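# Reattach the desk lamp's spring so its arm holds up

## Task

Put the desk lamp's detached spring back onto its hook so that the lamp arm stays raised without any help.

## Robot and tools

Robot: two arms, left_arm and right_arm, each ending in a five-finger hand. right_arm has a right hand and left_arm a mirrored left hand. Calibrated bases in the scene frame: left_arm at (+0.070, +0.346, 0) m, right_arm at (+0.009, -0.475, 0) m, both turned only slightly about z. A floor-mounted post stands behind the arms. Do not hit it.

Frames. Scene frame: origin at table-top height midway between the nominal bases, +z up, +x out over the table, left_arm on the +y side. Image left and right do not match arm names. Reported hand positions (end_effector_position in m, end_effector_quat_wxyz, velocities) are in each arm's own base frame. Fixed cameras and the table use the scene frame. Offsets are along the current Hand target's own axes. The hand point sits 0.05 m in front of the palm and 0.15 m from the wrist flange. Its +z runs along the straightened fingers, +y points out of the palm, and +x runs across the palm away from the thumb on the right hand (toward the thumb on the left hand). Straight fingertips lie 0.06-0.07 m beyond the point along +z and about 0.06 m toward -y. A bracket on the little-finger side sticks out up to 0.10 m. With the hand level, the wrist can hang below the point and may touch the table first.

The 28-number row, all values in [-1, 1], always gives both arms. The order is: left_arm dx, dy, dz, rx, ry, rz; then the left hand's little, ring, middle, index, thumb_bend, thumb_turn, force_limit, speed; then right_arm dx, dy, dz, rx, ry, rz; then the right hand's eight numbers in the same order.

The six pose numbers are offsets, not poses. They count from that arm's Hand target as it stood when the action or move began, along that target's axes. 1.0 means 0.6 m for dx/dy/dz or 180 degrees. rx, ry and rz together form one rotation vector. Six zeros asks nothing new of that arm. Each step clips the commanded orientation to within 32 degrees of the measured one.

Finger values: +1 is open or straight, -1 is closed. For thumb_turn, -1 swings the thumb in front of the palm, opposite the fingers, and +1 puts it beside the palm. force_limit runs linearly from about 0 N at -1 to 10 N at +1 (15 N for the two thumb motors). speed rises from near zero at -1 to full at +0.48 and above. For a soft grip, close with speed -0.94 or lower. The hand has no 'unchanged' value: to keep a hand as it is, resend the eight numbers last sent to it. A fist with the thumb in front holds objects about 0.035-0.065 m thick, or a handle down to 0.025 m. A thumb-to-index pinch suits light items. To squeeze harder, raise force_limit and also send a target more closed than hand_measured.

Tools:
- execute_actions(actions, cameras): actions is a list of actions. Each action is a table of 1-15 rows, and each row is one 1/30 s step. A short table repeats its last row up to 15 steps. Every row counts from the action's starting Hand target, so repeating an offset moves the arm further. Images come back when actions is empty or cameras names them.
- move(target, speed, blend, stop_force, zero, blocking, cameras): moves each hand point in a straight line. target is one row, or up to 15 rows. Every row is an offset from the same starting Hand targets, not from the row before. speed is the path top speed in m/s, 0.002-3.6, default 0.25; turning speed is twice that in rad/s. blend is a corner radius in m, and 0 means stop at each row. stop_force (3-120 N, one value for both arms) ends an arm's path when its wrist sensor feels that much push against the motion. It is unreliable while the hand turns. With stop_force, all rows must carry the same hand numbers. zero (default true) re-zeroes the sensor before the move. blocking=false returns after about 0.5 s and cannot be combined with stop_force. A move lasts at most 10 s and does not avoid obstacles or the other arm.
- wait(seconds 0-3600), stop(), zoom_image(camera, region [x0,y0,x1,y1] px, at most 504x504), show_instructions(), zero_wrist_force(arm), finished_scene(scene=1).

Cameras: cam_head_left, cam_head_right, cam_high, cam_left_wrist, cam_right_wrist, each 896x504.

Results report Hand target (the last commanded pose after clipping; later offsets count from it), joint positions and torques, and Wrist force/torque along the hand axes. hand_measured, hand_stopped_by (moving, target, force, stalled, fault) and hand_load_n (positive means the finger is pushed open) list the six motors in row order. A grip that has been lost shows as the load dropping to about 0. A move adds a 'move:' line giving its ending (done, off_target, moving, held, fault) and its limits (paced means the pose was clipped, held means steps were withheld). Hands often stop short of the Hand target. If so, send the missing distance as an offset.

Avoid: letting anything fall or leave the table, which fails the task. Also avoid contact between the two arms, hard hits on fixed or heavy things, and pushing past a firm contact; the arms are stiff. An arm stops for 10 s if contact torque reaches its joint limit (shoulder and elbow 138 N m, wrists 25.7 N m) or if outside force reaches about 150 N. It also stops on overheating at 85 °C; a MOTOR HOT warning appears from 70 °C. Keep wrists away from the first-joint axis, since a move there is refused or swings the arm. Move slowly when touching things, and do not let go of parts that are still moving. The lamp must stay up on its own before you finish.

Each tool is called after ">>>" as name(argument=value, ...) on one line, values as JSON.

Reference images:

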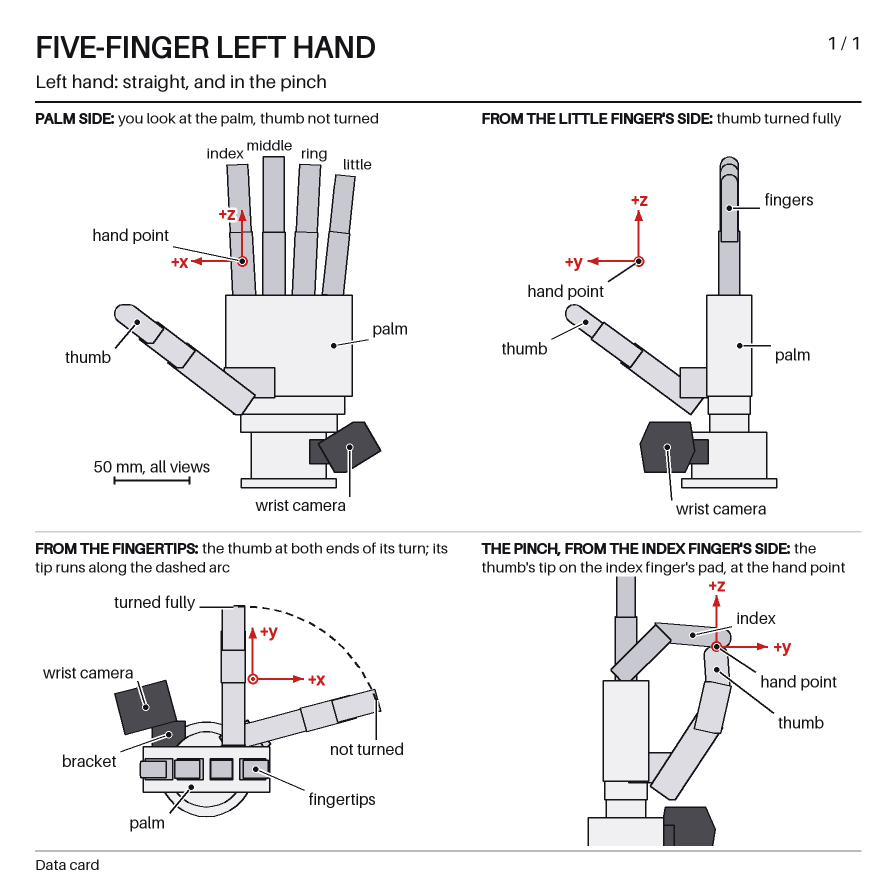

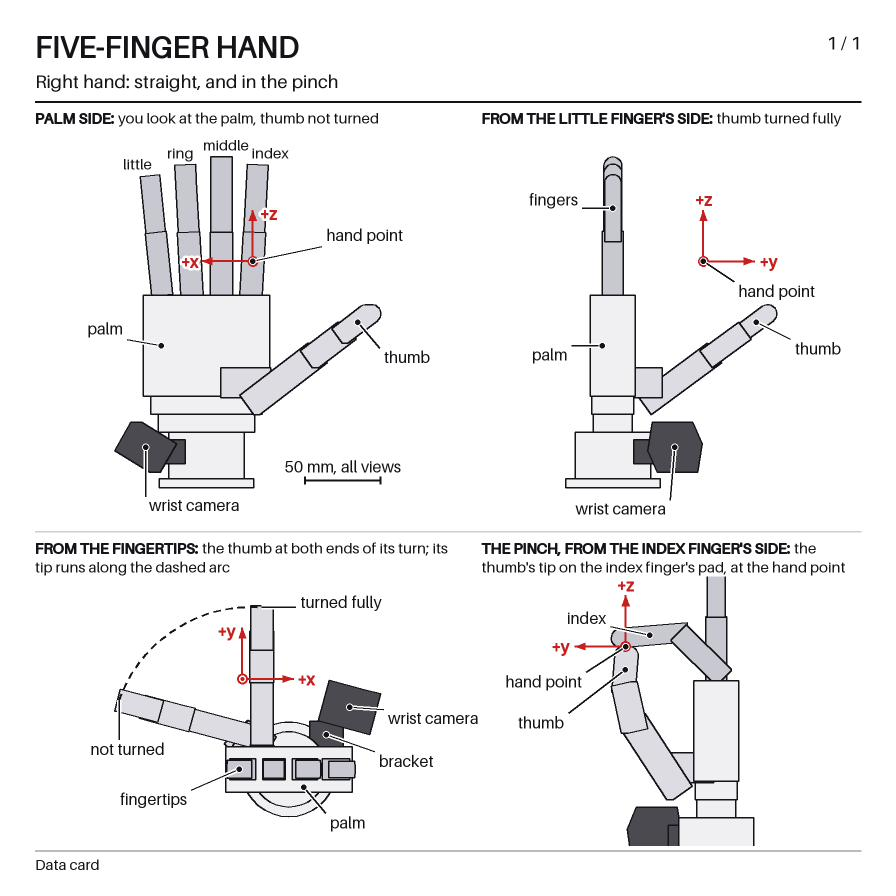

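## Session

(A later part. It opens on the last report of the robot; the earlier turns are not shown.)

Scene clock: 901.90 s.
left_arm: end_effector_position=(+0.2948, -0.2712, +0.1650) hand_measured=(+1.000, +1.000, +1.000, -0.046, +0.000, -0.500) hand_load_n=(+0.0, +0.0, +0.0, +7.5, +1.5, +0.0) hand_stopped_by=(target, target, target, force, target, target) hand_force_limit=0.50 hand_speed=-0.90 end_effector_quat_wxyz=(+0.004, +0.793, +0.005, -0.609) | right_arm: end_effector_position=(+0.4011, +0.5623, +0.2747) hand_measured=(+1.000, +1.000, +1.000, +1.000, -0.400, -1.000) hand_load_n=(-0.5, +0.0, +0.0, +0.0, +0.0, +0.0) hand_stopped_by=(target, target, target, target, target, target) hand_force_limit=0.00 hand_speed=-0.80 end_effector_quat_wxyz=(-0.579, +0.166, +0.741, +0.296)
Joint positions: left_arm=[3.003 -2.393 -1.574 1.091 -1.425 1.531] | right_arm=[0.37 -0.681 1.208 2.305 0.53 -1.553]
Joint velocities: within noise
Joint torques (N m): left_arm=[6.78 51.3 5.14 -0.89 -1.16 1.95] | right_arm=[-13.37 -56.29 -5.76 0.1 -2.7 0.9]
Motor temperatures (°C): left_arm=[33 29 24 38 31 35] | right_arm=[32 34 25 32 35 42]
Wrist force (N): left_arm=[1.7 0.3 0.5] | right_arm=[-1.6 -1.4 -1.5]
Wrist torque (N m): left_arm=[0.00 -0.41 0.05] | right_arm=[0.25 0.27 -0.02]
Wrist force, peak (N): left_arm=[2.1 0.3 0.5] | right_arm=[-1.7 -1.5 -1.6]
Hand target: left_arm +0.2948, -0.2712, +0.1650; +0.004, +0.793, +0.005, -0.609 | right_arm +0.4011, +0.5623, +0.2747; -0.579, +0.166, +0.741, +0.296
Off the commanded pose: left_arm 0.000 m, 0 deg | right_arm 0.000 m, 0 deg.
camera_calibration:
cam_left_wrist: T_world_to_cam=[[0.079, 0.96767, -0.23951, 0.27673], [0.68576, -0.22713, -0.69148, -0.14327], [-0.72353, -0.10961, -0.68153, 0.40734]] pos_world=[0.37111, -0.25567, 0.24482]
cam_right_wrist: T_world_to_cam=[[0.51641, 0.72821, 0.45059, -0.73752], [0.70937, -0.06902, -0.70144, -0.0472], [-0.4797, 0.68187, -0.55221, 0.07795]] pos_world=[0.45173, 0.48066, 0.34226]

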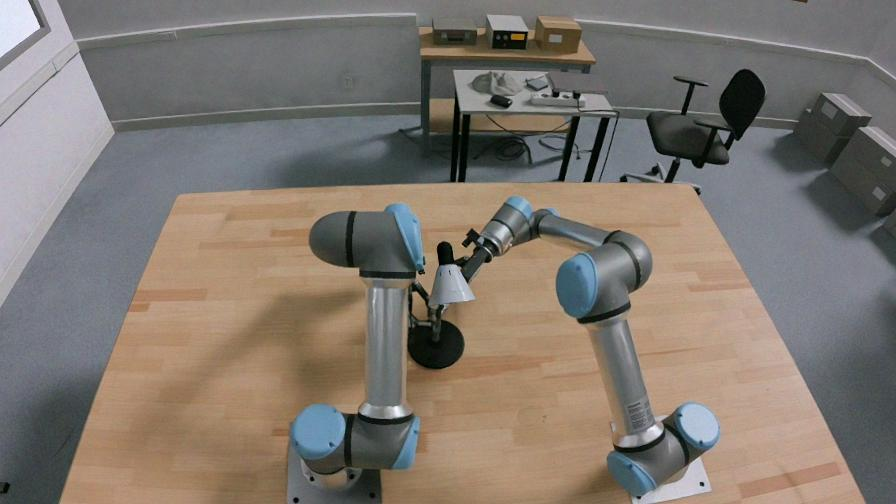

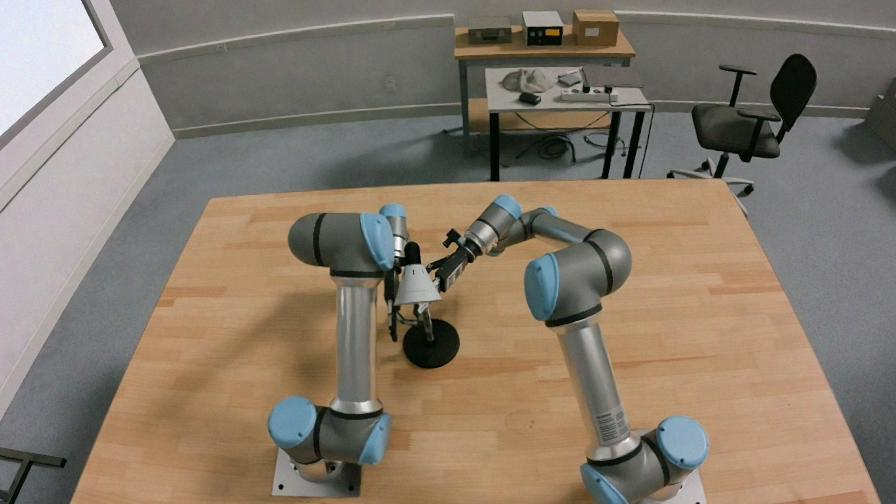

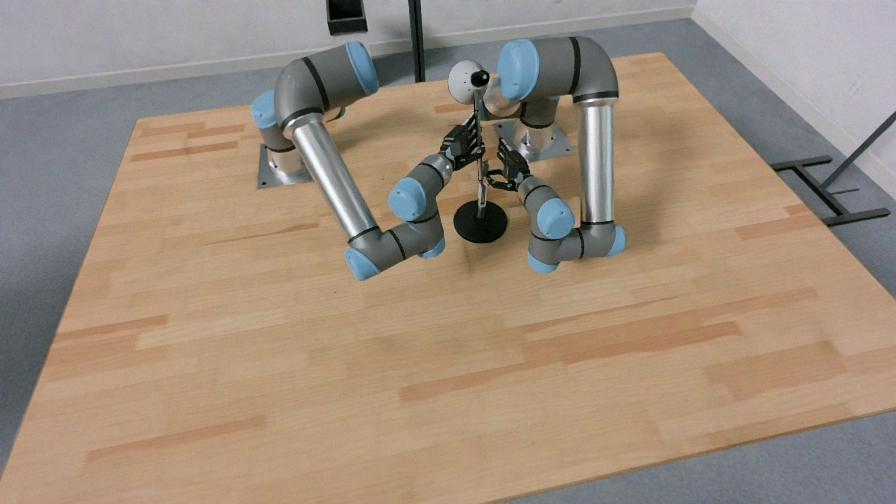

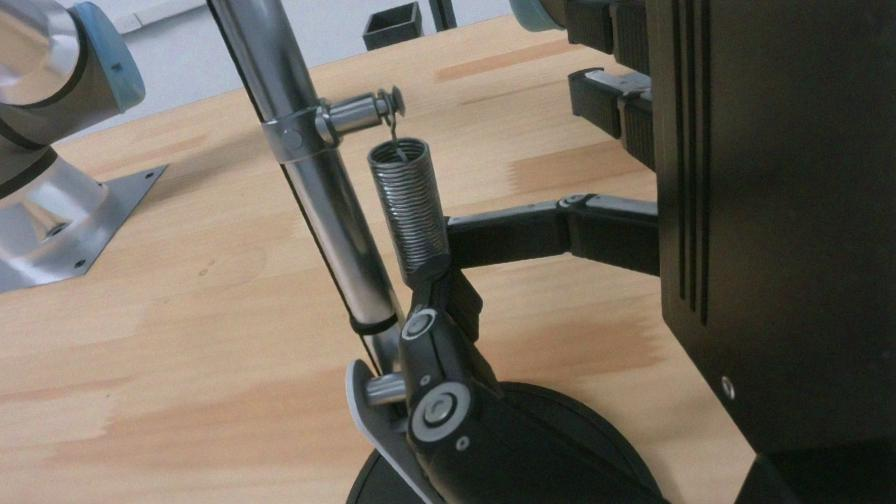

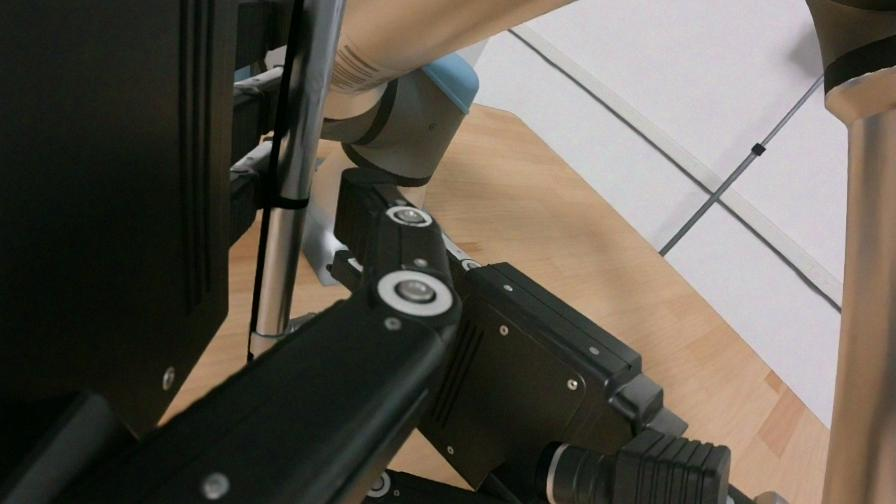

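>>> move(target=[0,-0.015,0,0,0,0,1,1,1,-0.4,0,-0.5,0.5,-0.9,0,0,0,0,0,0,1,1,1,1,-0.4,-1,0,-0.8], speed=0.02, cameras=["cam_left_wrist","cam_right_wrist","cam_head_left"])

Scene clock: 915.87 s.
left_arm: end_effector_position=(+0.2946, -0.2621, +0.1650) hand_measured=(+1.000, +1.000, +1.000, -0.046, +0.000, -0.500) hand_load_n=(+0.0, +0.0, +0.0, +1.0, +0.5, +0.0) hand_stopped_by=(target, target, target, force, target, target) hand_force_limit=0.50 hand_speed=-0.90 end_effector_quat_wxyz=(+0.004, +0.793, +0.005, -0.609) | right_arm: end_effector_position=(+0.4011, +0.5623, +0.2747) hand_measured=(+1.000, +1.000, +1.000, +1.000, -0.400, -1.000) hand_load_n=(+0.0, +0.0, +0.0, +0.0, +0.0, +0.0) hand_stopped_by=(target, target, target, target, target, target) hand_force_limit=0.00 hand_speed=-0.80 end_effector_quat_wxyz=(-0.579, +0.166, +0.741, +0.296)
Joint positions: left_arm=[3.02 -2.388 -1.586 1.097 -1.441 1.536] | right_arm=[0.37 -0.681 1.208 2.305 0.53 -1.553]
Joint torques (N m): left_arm=[-5.36 45.94 18.07 -1.77 1.02 1.02] | right_arm=[-13.41 -56 -5.64 0.11 -2.56 0.88]
Wrist force (N): left_arm=[1.8 0.2 0.4] | right_arm=[-1.6 -1.3 -1.5]
Wrist torque (N m): left_arm=[-0.01 -0.44 -0.07] | right_arm=[0.27 0.27 -0.02]
Wrist force, peak (N): left_arm=[2.1 0.2 0.4] | right_arm=[-1.6 -1.7 -1.7]
Hand target: left_arm +0.2947, -0.2622, +0.1650; +0.004, +0.793, +0.005, -0.609 | right_arm +0.4011, +0.5623, +0.2747; -0.579, +0.166, +0.741, +0.296
Off the commanded pose: left_arm 0.000 m, 0 deg | right_arm 0.000 m, 0 deg.
move: done
cam_left_wrist: T_world_to_cam=[[0.079, 0.96767, -0.23951, 0.26793], [0.68576, -0.22713, -0.69148, -0.14114], [-0.72353, -0.10961, -0.68153, 0.40826]] pos_world=[0.37101, -0.24657, 0.24482]
cam_right_wrist: T_world_to_cam=[[0.51641, 0.72821, 0.45059, -0.73752], [0.70937, -0.06902, -0.70144, -0.0472], [-0.4797, 0.68187, -0.55221, 0.07795]] pos_world=[0.45173, 0.48066, 0.34226]
Images, in order (width x height): cam_head_left 896x504, cam_left_wrist 896x504, cam_right_wrist 896x504.

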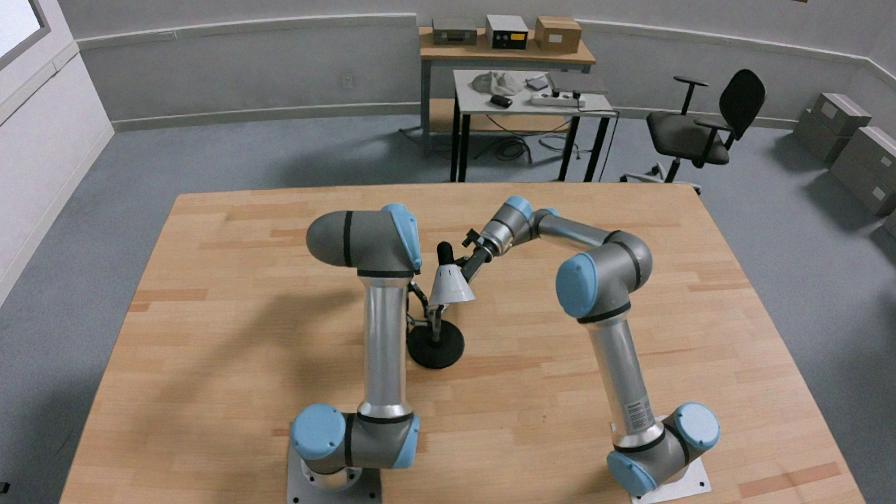

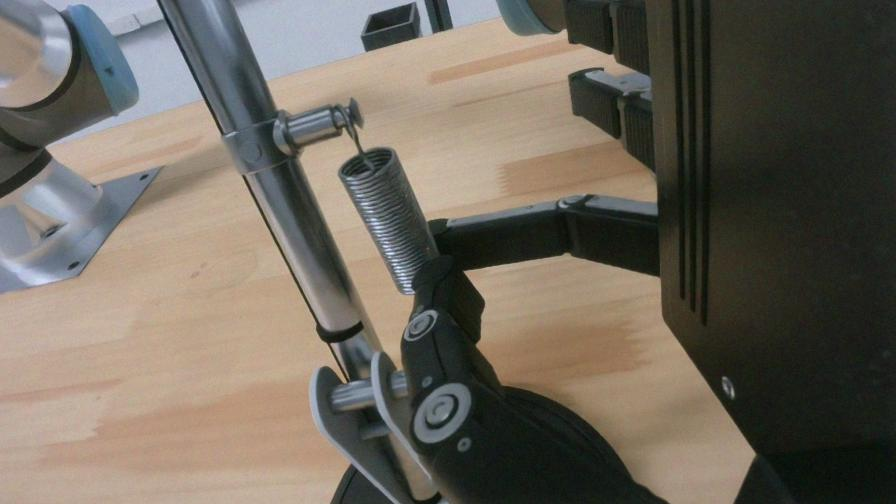

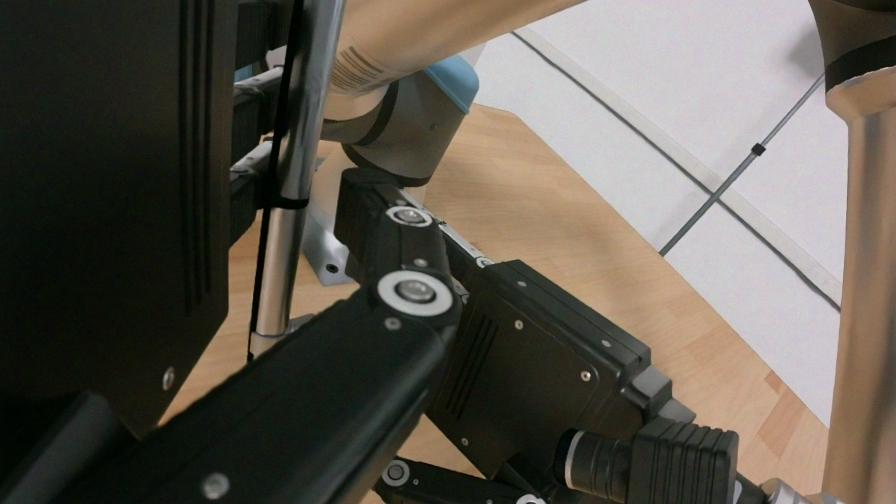

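>>> zoom_image(camera="cam_left_wrist", region=[270, 60, 520, 310])

>>> zoom_image(camera="cam_left_wrist", region=[280, 240, 530, 490])

Scaled by 2.016.

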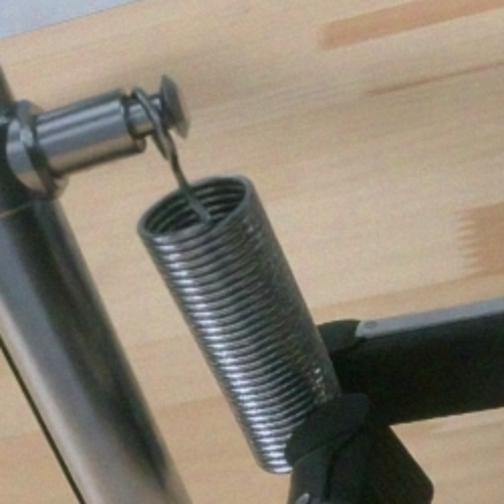

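Scaled by 2.016.

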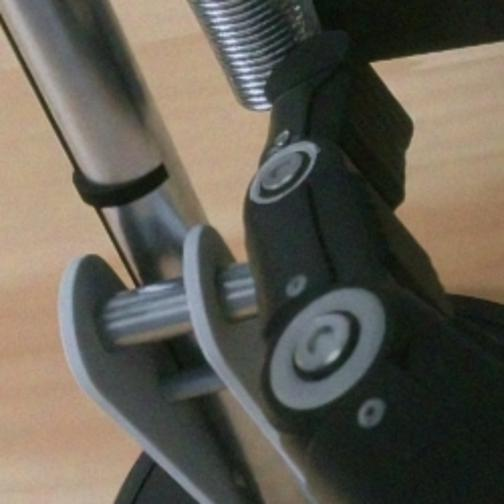

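>>> move(target=[[0,0,0,0,0,0,1,1,1,0.25,0,-0.5,0.5,-0.9,0,0,0,0,0,0,1,1,1,1,-0.4,-1,0,-0.8],[-0.00833,0,-0.00333,0,0,0,1,1,1,0.25,0,-0.5,0.5,-0.9,0,0,0,0,0,0,1,1,1,1,-0.4,-1,0,-0.8]], speed=0.03, cameras=["cam_left_wrist"])

Scene clock: 969.27 s.
left_arm: end_effector_position=(+0.2953, -0.2622, +0.1705) hand_measured=(+1.000, +1.000, +1.000, +0.250, +0.000, -0.500) hand_load_n=(+0.0, +0.0, +0.0, +0.0, +0.0, +0.0) hand_stopped_by=(target, target, target, target, target, target) hand_force_limit=0.50 hand_speed=-0.90 end_effector_quat_wxyz=(+0.004, +0.794, +0.005, -0.609) end_effector_velocity=(+0.000, +0.000, -0.002) end_effector_angular_velocity=(-0.001, -0.002, +0.001) | right_arm: end_effector_position=(+0.4011, +0.5623, +0.2747) hand_measured=(+1.000, +1.000, +1.000, +1.000, -0.400, -1.000) hand_load_n=(+0.0, +0.0, +0.0, +0.0, +0.0, +0.0) hand_stopped_by=(target, target, target, target, target, target) hand_force_limit=0.00 hand_speed=-0.80 end_effector_quat_wxyz=(-0.579, +0.166, +0.741, +0.296)
Joint positions: left_arm=[3.02 -2.379 -1.584 1.086 -1.44 1.535] | right_arm=[0.37 -0.681 1.208 2.305 0.53 -1.553]
Joint velocities: left_arm=[0 -0.002 0 0.005 0.001 0.001] | right_arm=[within noise]
Joint torques (N m): left_arm=[6.7 36.87 11.6 -0.75 -1.15 -1] | right_arm=[-13.46 -55.87 -6.12 -0.03 -2.4 0.79]
Wrist force (N): left_arm=[1.8 0.2 0.2] | right_arm=[-1.3 -1.5 -1.5]
Wrist torque (N m): left_arm=[0.00 -0.45 -0.06] | right_arm=[0.25 0.23 -0.01]
Wrist force, peak (N): left_arm=[2.1 0.1 0.4] | right_arm=[-1.5 -1.7 -1.7]
Hand target: left_arm +0.2953, -0.2622, +0.1704; +0.004, +0.793, +0.005, -0.609 | right_arm +0.4011, +0.5623, +0.2747; -0.579, +0.166, +0.741, +0.296
Off the commanded pose: left_arm 0.000 m, 0 deg | right_arm 0.000 m, 0 deg.
move: done
cam_left_wrist: T_world_to_cam=[[0.079, 0.96768, -0.2395, 0.2693], [0.68576, -0.22713, -0.69149, -0.13777], [-0.72353, -0.10961, -0.68153, 0.41244]] pos_world=[0.37161, -0.24667, 0.25032]

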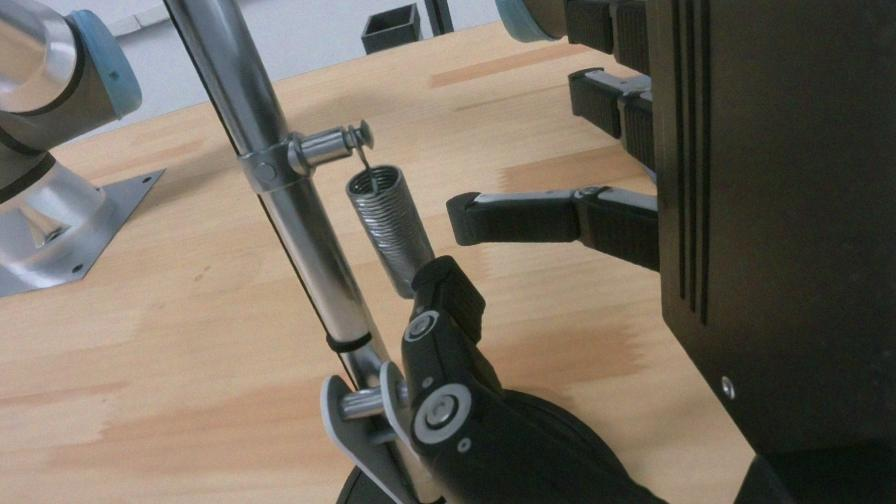

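>>> zoom_image(camera="cam_left_wrist", region=[320, 100, 500, 320])

Scaled by 2.291.

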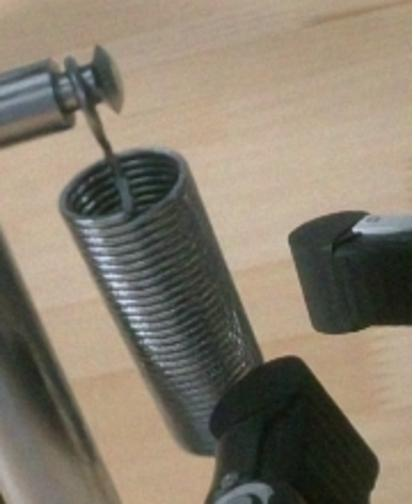

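>>> move(target=[0,0.01667,0,0,0,0,1,1,1,0.25,0,-0.5,0.5,-0.9,0,0,0,0,0,0,1,1,1,1,-0.4,-1,0,-0.8], speed=0.02, cameras=["cam_left_wrist"])

>>> zoom_image(camera="cam_left_wrist", region=[340, 80, 540, 340])

Scene clock: 978.27 s.
left_arm: end_effector_position=(+0.2955, -0.2723, +0.1704) hand_measured=(+1.000, +1.000, +1.000, +0.250, +0.000, -0.500) hand_load_n=(+0.0, +0.0, +0.0, +0.0, +0.0, +0.0) hand_stopped_by=(target, target, target, target, target, target) hand_force_limit=0.50 hand_speed=-0.90 end_effector_quat_wxyz=(+0.004, +0.793, +0.005, -0.609) | right_arm: end_effector_position=(+0.4011, +0.5623, +0.2747) hand_measured=(+1.000, +1.000, +1.000, +1.000, -0.400, -1.000) hand_load_n=(+0.0, +0.0, +0.0, +0.0, +0.0, +0.0) hand_stopped_by=(target, target, target, target, target, target) hand_force_limit=0.00 hand_speed=-0.80 end_effector_quat_wxyz=(-0.579, +0.166, +0.741, +0.296)
Joint positions: left_arm=[3.002 -2.386 -1.57 1.08 -1.423 1.531] | right_arm=[0.37 -0.681 1.208 2.305 0.53 -1.553]
Joint torques (N m): left_arm=[6.52 46.76 5.96 -2.33 -1.14 -1.11] | right_arm=[-13.14 -55.4 -6.19 0.09 -2.25 0.7]
Wrist force (N): left_arm=[1.6 0.1 0.5] | right_arm=[-1.4 -1.3 -1.6]
Wrist torque (N m): left_arm=[-0.03 -0.40 0.05] | right_arm=[0.28 0.25 -0.01]
Wrist force, peak (N): left_arm=[1.9 0.6 0.4] | right_arm=[-1.9 -1.5 -1.7]
Hand target: left_arm +0.2954, -0.2722, +0.1704; +0.004, +0.793, +0.005, -0.609 | right_arm +0.4011, +0.5623, +0.2747; -0.579, +0.166, +0.741, +0.296
Off the commanded pose: left_arm 0.000 m, 0 deg | right_arm 0.000 m, 0 deg.
move: done
cam_left_wrist: T_world_to_cam=[[0.07893, 0.9677, -0.23943, 0.27904], [0.68576, -0.22703, -0.69151, -0.14024], [-0.72353, -0.10961, -0.68153, 0.41141]] pos_world=[0.37181, -0.25677, 0.25022]

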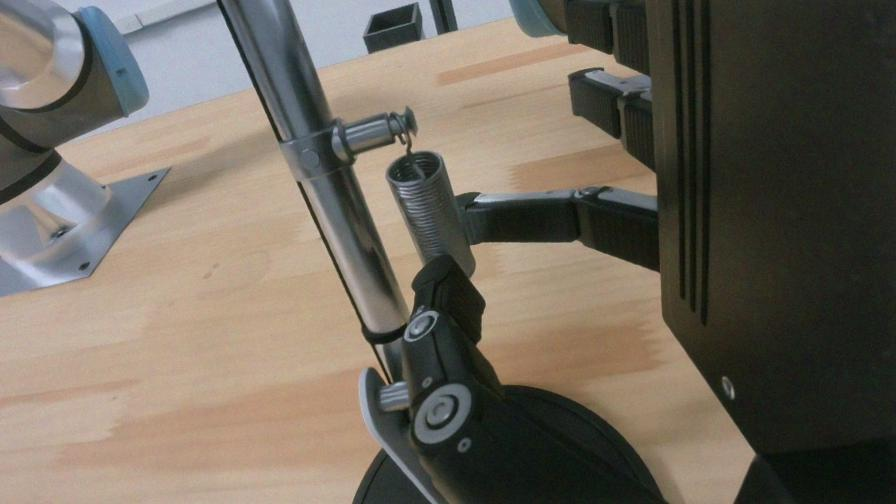

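Scaled by 1.938.

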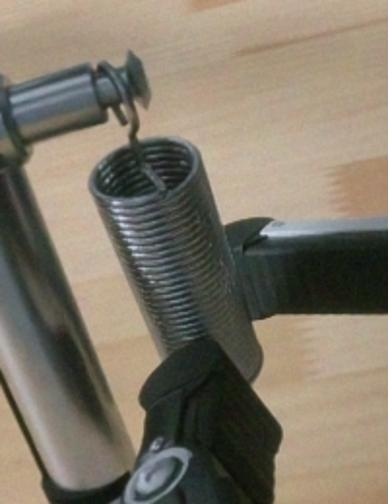

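>>> move(target=[0,0,0,0,0,0,1,1,1,-0.45,0,-0.5,0.8,-0.92,0,0,0,0,0,0,1,1,1,1,-0.4,-1,0,-0.8], speed=0.02, cameras=["cam_left_wrist"])

>>> zoom_image(camera="cam_left_wrist", region=[340, 80, 540, 340])

Scene clock: 981.90 s.
left_arm: end_effector_position=(+0.2954, -0.2722, +0.1704) hand_measured=(+1.000, +1.000, +1.000, -0.038, +0.000, -0.500) hand_load_n=(+0.0, +0.0, +0.0, +9.5, +2.0, -0.5) hand_stopped_by=(target, target, target, force, target, target) hand_force_limit=0.80 hand_speed=-0.92 end_effector_quat_wxyz=(+0.004, +0.793, +0.005, -0.609) | right_arm: end_effector_position=(+0.4011, +0.5623, +0.2747) hand_measured=(+1.000, +1.000, +1.000, +1.000, -0.400, -1.000) hand_load_n=(+0.0, +0.0, +0.0, +0.0, +0.0, +0.0) hand_stopped_by=(target, target, target, target, target, target) hand_force_limit=0.00 hand_speed=-0.80 end_effector_quat_wxyz=(-0.579, +0.166, +0.741, +0.296)
Joint positions: left_arm=[3.002 -2.386 -1.57 1.08 -1.423 1.531] | right_arm=[0.37 -0.681 1.208 2.305 0.53 -1.553]
Joint torques (N m): left_arm=[7.41 52.6 5.47 -0.66 -1.04 1.92] | right_arm=[-13.25 -55.94 -5.78 0.03 -2.21 0.76]
Wrist force (N): left_arm=[1.8 0.4 0.2] | right_arm=[-1.6 -1.5 -1.6]
Wrist torque (N m): left_arm=[0.03 -0.43 0.05] | right_arm=[0.25 0.27 -0.03]
Wrist force, peak (N): left_arm=[2.2 0.2 0.3] | right_arm=[-1.8 -1.5 -1.6]
Hand target: left_arm +0.2954, -0.2722, +0.1704; +0.004, +0.793, +0.005, -0.609 | right_arm +0.4011, +0.5623, +0.2747; -0.579, +0.166, +0.741, +0.296
Off the commanded pose: left_arm 0.000 m, 0 deg | right_arm 0.000 m, 0 deg.
move: done
cam_left_wrist: T_world_to_cam=[[0.079, 0.96767, -0.23951, 0.27893], [0.68576, -0.22713, -0.69148, -0.14025], [-0.72353, -0.10961, -0.68153, 0.41142]] pos_world=[0.37181, -0.25667, 0.25022]

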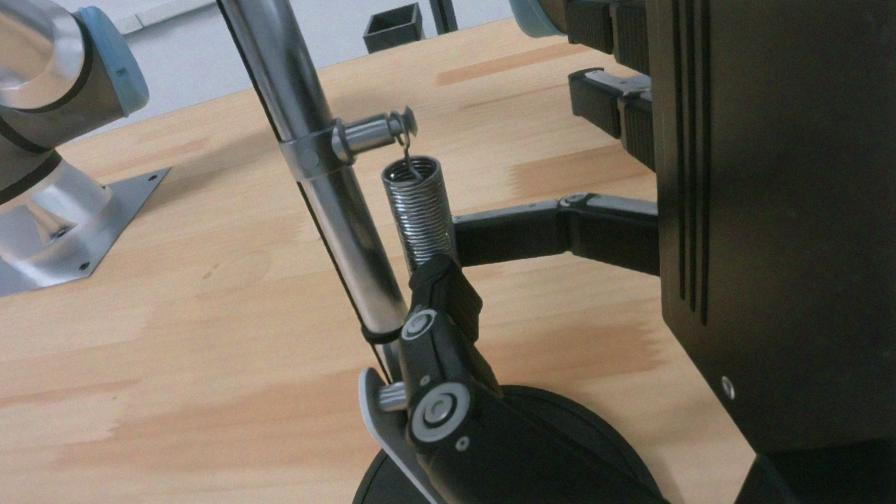

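Scaled by 1.938.

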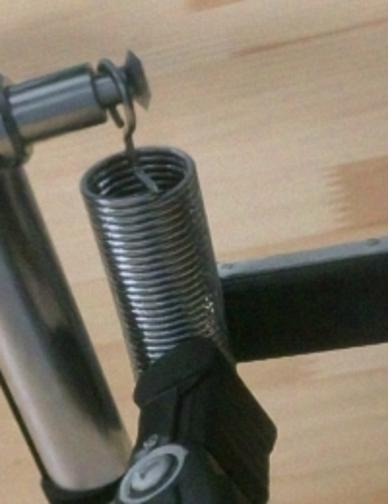

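>>> move(target=[0,-0.01333,0,0,0,0,1,1,1,-0.45,0,-0.5,0.8,-0.92,0,0,0,0,0,0,1,1,1,1,-0.4,-1,0,-0.8], speed=0.01, cameras=["cam_left_wrist"])

>>> zoom_image(camera="cam_left_wrist", region=[340, 80, 540, 340])

Scene clock: 986.57 s.
left_arm: end_effector_position=(+0.2953, -0.2641, +0.1704) hand_measured=(+1.000, +1.000, +1.000, -0.038, +0.000, -0.500) hand_load_n=(+0.0, +0.0, +0.0, +9.0, +2.0, -0.5) hand_stopped_by=(target, target, target, force, target, target) hand_force_limit=0.80 hand_speed=-0.92 end_effector_quat_wxyz=(+0.004, +0.793, +0.005, -0.609) | right_arm: end_effector_position=(+0.4011, +0.5623, +0.2747) hand_measured=(+1.000, +1.000, +1.000, +1.000, -0.400, -1.000) hand_load_n=(+0.0, +0.0, +0.0, +0.0, +0.0, +0.0) hand_stopped_by=(target, target, target, target, target, target) hand_force_limit=0.00 hand_speed=-0.80 end_effector_quat_wxyz=(-0.579, +0.166, +0.741, +0.296)
Joint positions: left_arm=[3.016 -2.381 -1.581 1.085 -1.437 1.535] | right_arm=[0.37 -0.681 1.208 2.305 0.53 -1.553]
Joint torques (N m): left_arm=[-3.85 50.81 10.75 -0.49 -0.17 1.65] | right_arm=[-13.13 -55.53 -6.2 0.01 -2.15 0.79]
Wrist force (N): left_arm=[0.1 1.2 0.2] | right_arm=[-1.8 -1.4 -1.4]
Wrist torque (N m): left_arm=[0.08 -0.34 -0.13] | right_arm=[0.26 0.31 -0.04]
Wrist force, peak (N): left_arm=[2.2 0.5 0.2] | right_arm=[-1.6 -1.6 -1.7]
Hand target: left_arm +0.2953, -0.2642, +0.1704; +0.004, +0.793, +0.005, -0.609 | right_arm +0.4011, +0.5623, +0.2747; -0.579, +0.166, +0.741, +0.296
Off the commanded pose: left_arm 0.000 m, 0 deg | right_arm 0.000 m, 0 deg.
move: done
cam_left_wrist: T_world_to_cam=[[0.079, 0.96767, -0.23951, 0.2711], [0.68576, -0.22713, -0.69148, -0.13834], [-0.72353, -0.10961, -0.68153, 0.41223]] pos_world=[0.37171, -0.24857, 0.25022]

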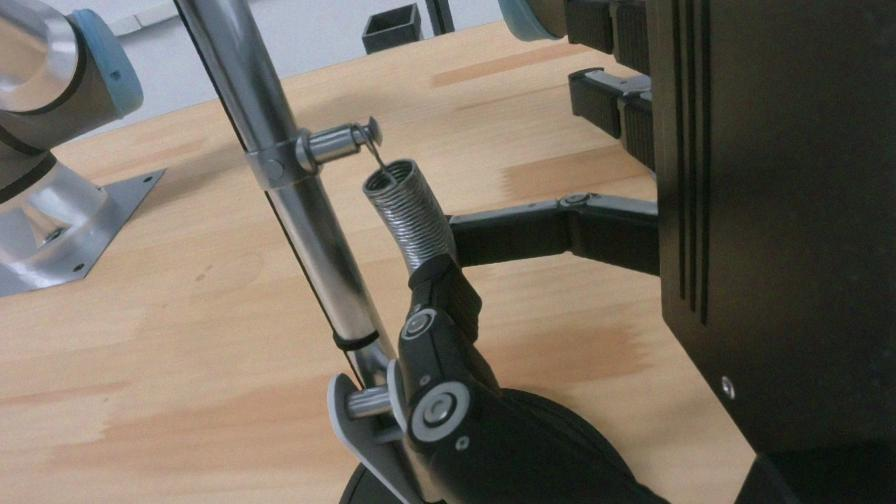

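Scaled by 1.938.

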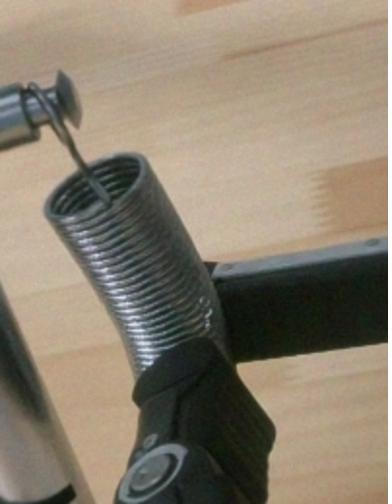

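>>> move(target=[0.00667,0,-0.01333,0,0.0556,0,1,1,1,-0.45,0,-0.5,0.8,-0.92,0,0,0,0,0,0,1,1,1,1,-0.4,-1,0,-0.8], speed=0.03, cameras=["cam_left_wrist","cam_high"])

>>> zoom_image(camera="cam_left_wrist", region=[300, 80, 520, 440])

Scene clock: 1015.33 s.
left_arm: end_effector_position=(+0.3041, -0.2641, +0.1686) hand_measured=(+1.000, +1.000, +1.000, -0.040, +0.000, -0.500) hand_load_n=(+0.0, +0.0, +0.0, +0.5, +0.0, +0.0) hand_stopped_by=(target, target, target, force, target, target) hand_force_limit=0.80 hand_speed=-0.92 end_effector_quat_wxyz=(+0.003, +0.844, +0.006, -0.537) | right_arm: end_effector_position=(+0.4011, +0.5623, +0.2747) hand_measured=(+1.000, +1.000, +1.000, +1.000, -0.400, -1.000) hand_load_n=(+0.0, +0.0, +0.0, +0.0, +0.0, +0.0) hand_stopped_by=(target, target, target, target, target, target) hand_force_limit=0.00 hand_speed=-0.80 end_effector_quat_wxyz=(-0.579, +0.166, +0.741, +0.296)
Joint positions: left_arm=[3.013 -2.318 -1.554 1.172 -1.443 1.51] | right_arm=[0.37 -0.681 1.208 2.305 0.53 -1.553]
Joint torques (N m): left_arm=[-4.88 41.5 15.38 -3.45 -0.87 -1.24] | right_arm=[-12.67 -55.48 -6.44 0.03 -2.12 0.67]
Wrist force (N): left_arm=[0.9 -0.6 0.7] | right_arm=[-1.4 -2.0 -1.2]
Wrist torque (N m): left_arm=[-0.03 -0.33 0.04] | right_arm=[0.21 0.24 -0.01]
Wrist force, peak (N): left_arm=[-5.8 2.1 -0.5] | right_arm=[-2.0 -1.9 -1.3]
Hand target: left_arm +0.3041, -0.2641, +0.1686; +0.004, +0.844, +0.006, -0.537 | right_arm +0.4011, +0.5623, +0.2747; -0.579, +0.166, +0.741, +0.296
Off the commanded pose: left_arm 0.000 m, 0 deg | right_arm 0.000 m, 0 deg.
move: done
cam_left_wrist: T_world_to_cam=[[0.1193, 0.96821, -0.21984, 0.25455], [0.7958, -0.22565, -0.56194, -0.20053], [-0.59369, -0.10791, -0.79743, 0.39785]] pos_world=[0.36541, -0.24877, 0.26053]
Images, in order (width x height): cam_high 896x504, cam_left_wrist 896x504.

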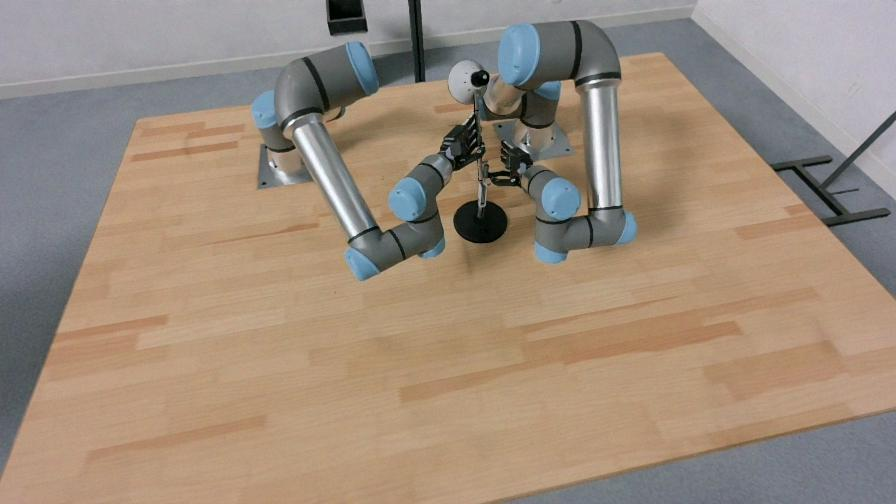

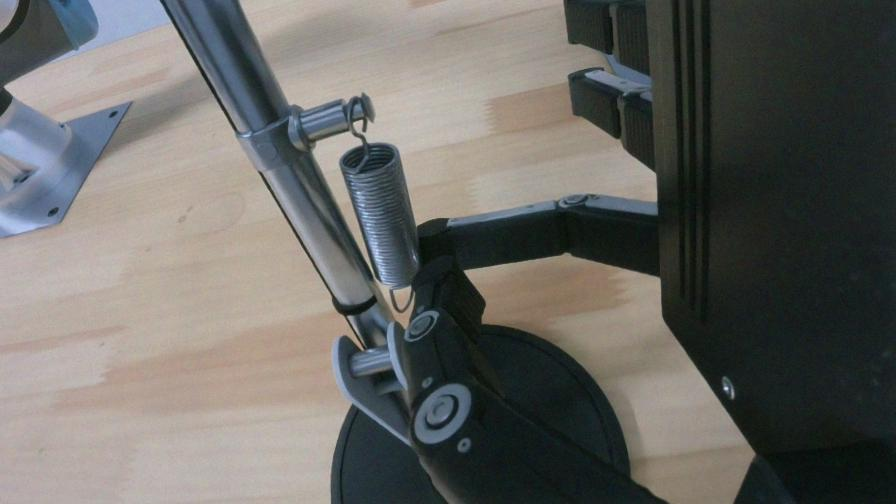

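Scaled by 1.400.

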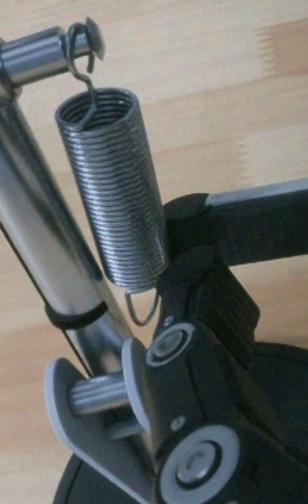

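>>> zoom_image(camera="cam_left_wrist", region=[370, 250, 440, 330])

Scaled by 6.300.

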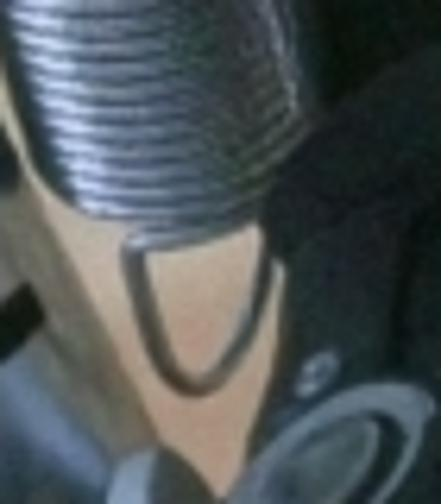

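>>> move(target=[[0,0,0,0,0,0,1,1,1,0.25,0,-0.5,0.8,-0.9,0,0,0,0,0,0,1,1,1,1,-0.4,-1,0,-0.8],[0.0,0,-0.0133,0,0,0,1,1,1,0.25,0,-0.5,0.8,-0.9,0,0,0,0,0,0,1,1,1,1,-0.4,-1,0,-0.8]], speed=0.03, cameras=["cam_left_wrist","cam_right_wrist"])

>>> zoom_image(camera="cam_left_wrist", region=[330, 60, 450, 360])

Scene clock: 1047.80 s.
left_arm: end_effector_position=(+0.3114, -0.2640, +0.1719) hand_measured=(+1.000, +1.000, +1.000, +0.250, +0.000, -0.500) hand_load_n=(+0.0, +0.0, +0.5, +0.0, +0.0, +0.0) hand_stopped_by=(target, target, target, target, target, target) hand_force_limit=0.80 hand_speed=-0.90 end_effector_quat_wxyz=(+0.003, +0.843, +0.006, -0.537) | right_arm: end_effector_position=(+0.4011, +0.5623, +0.2747) hand_measured=(+1.000, +1.000, +1.000, +1.000, -0.400, -1.000) hand_load_n=(+0.0, +0.0, +0.0, +0.0, +0.0, +0.0) hand_stopped_by=(target, target, target, target, target, target) hand_force_limit=0.00 hand_speed=-0.80 end_effector_quat_wxyz=(-0.579, +0.166, +0.741, +0.296)
Joint positions: left_arm=[3.015 -2.326 -1.529 1.153 -1.444 1.511] | right_arm=[0.37 -0.681 1.208 2.305 0.53 -1.553]
Joint torques (N m): left_arm=[0.77 50.21 6.12 -0.65 -0.62 1.62] | right_arm=[-12.93 -55.85 -6.68 -0.12 -2.11 0.53]
Wrist force (N): left_arm=[1.7 0.5 0.7] | right_arm=[-1.4 -2.0 -1.6]
Wrist torque (N m): left_arm=[0.04 -0.38 -0.07] | right_arm=[0.22 0.26 -0.02]
Wrist force, peak (N): left_arm=[1.9 0.7 0.5] | right_arm=[-1.6 -2.2 -1.4]
Hand target: left_arm +0.3113, -0.2640, +0.1720; +0.004, +0.844, +0.006, -0.537 | right_arm +0.4011, +0.5623, +0.2747; -0.579, +0.166, +0.741, +0.296
Off the commanded pose: left_arm 0.000 m, 0 deg | right_arm 0.000 m, 0 deg.
move: done
cam_left_wrist: T_world_to_cam=[[0.11914, 0.96822, -0.21991, 0.25438], [0.7954, -0.22564, -0.56252, -0.20415], [-0.59427, -0.1079, -0.797, 0.40493]] pos_world=[0.37271, -0.24867, 0.26383]
cam_right_wrist: T_world_to_cam=[[0.51641, 0.72821, 0.45059, -0.73752], [0.70937, -0.06902, -0.70144, -0.0472], [-0.4797, 0.68187, -0.55221, 0.07795]] pos_world=[0.45173, 0.48066, 0.34226]

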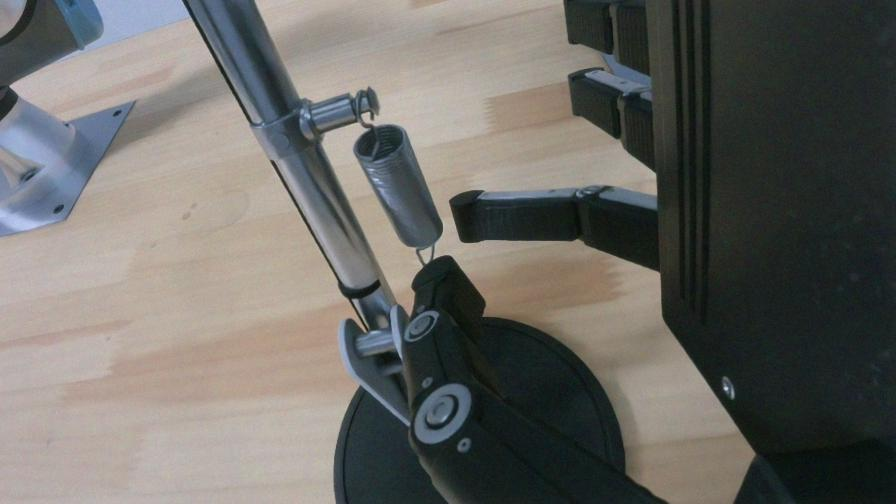

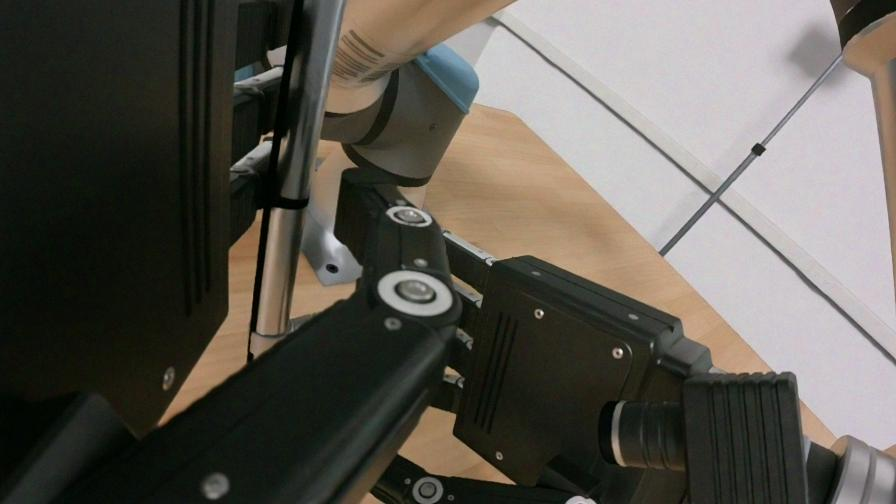

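Scaled by 1.680.

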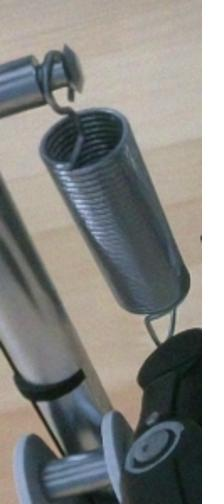

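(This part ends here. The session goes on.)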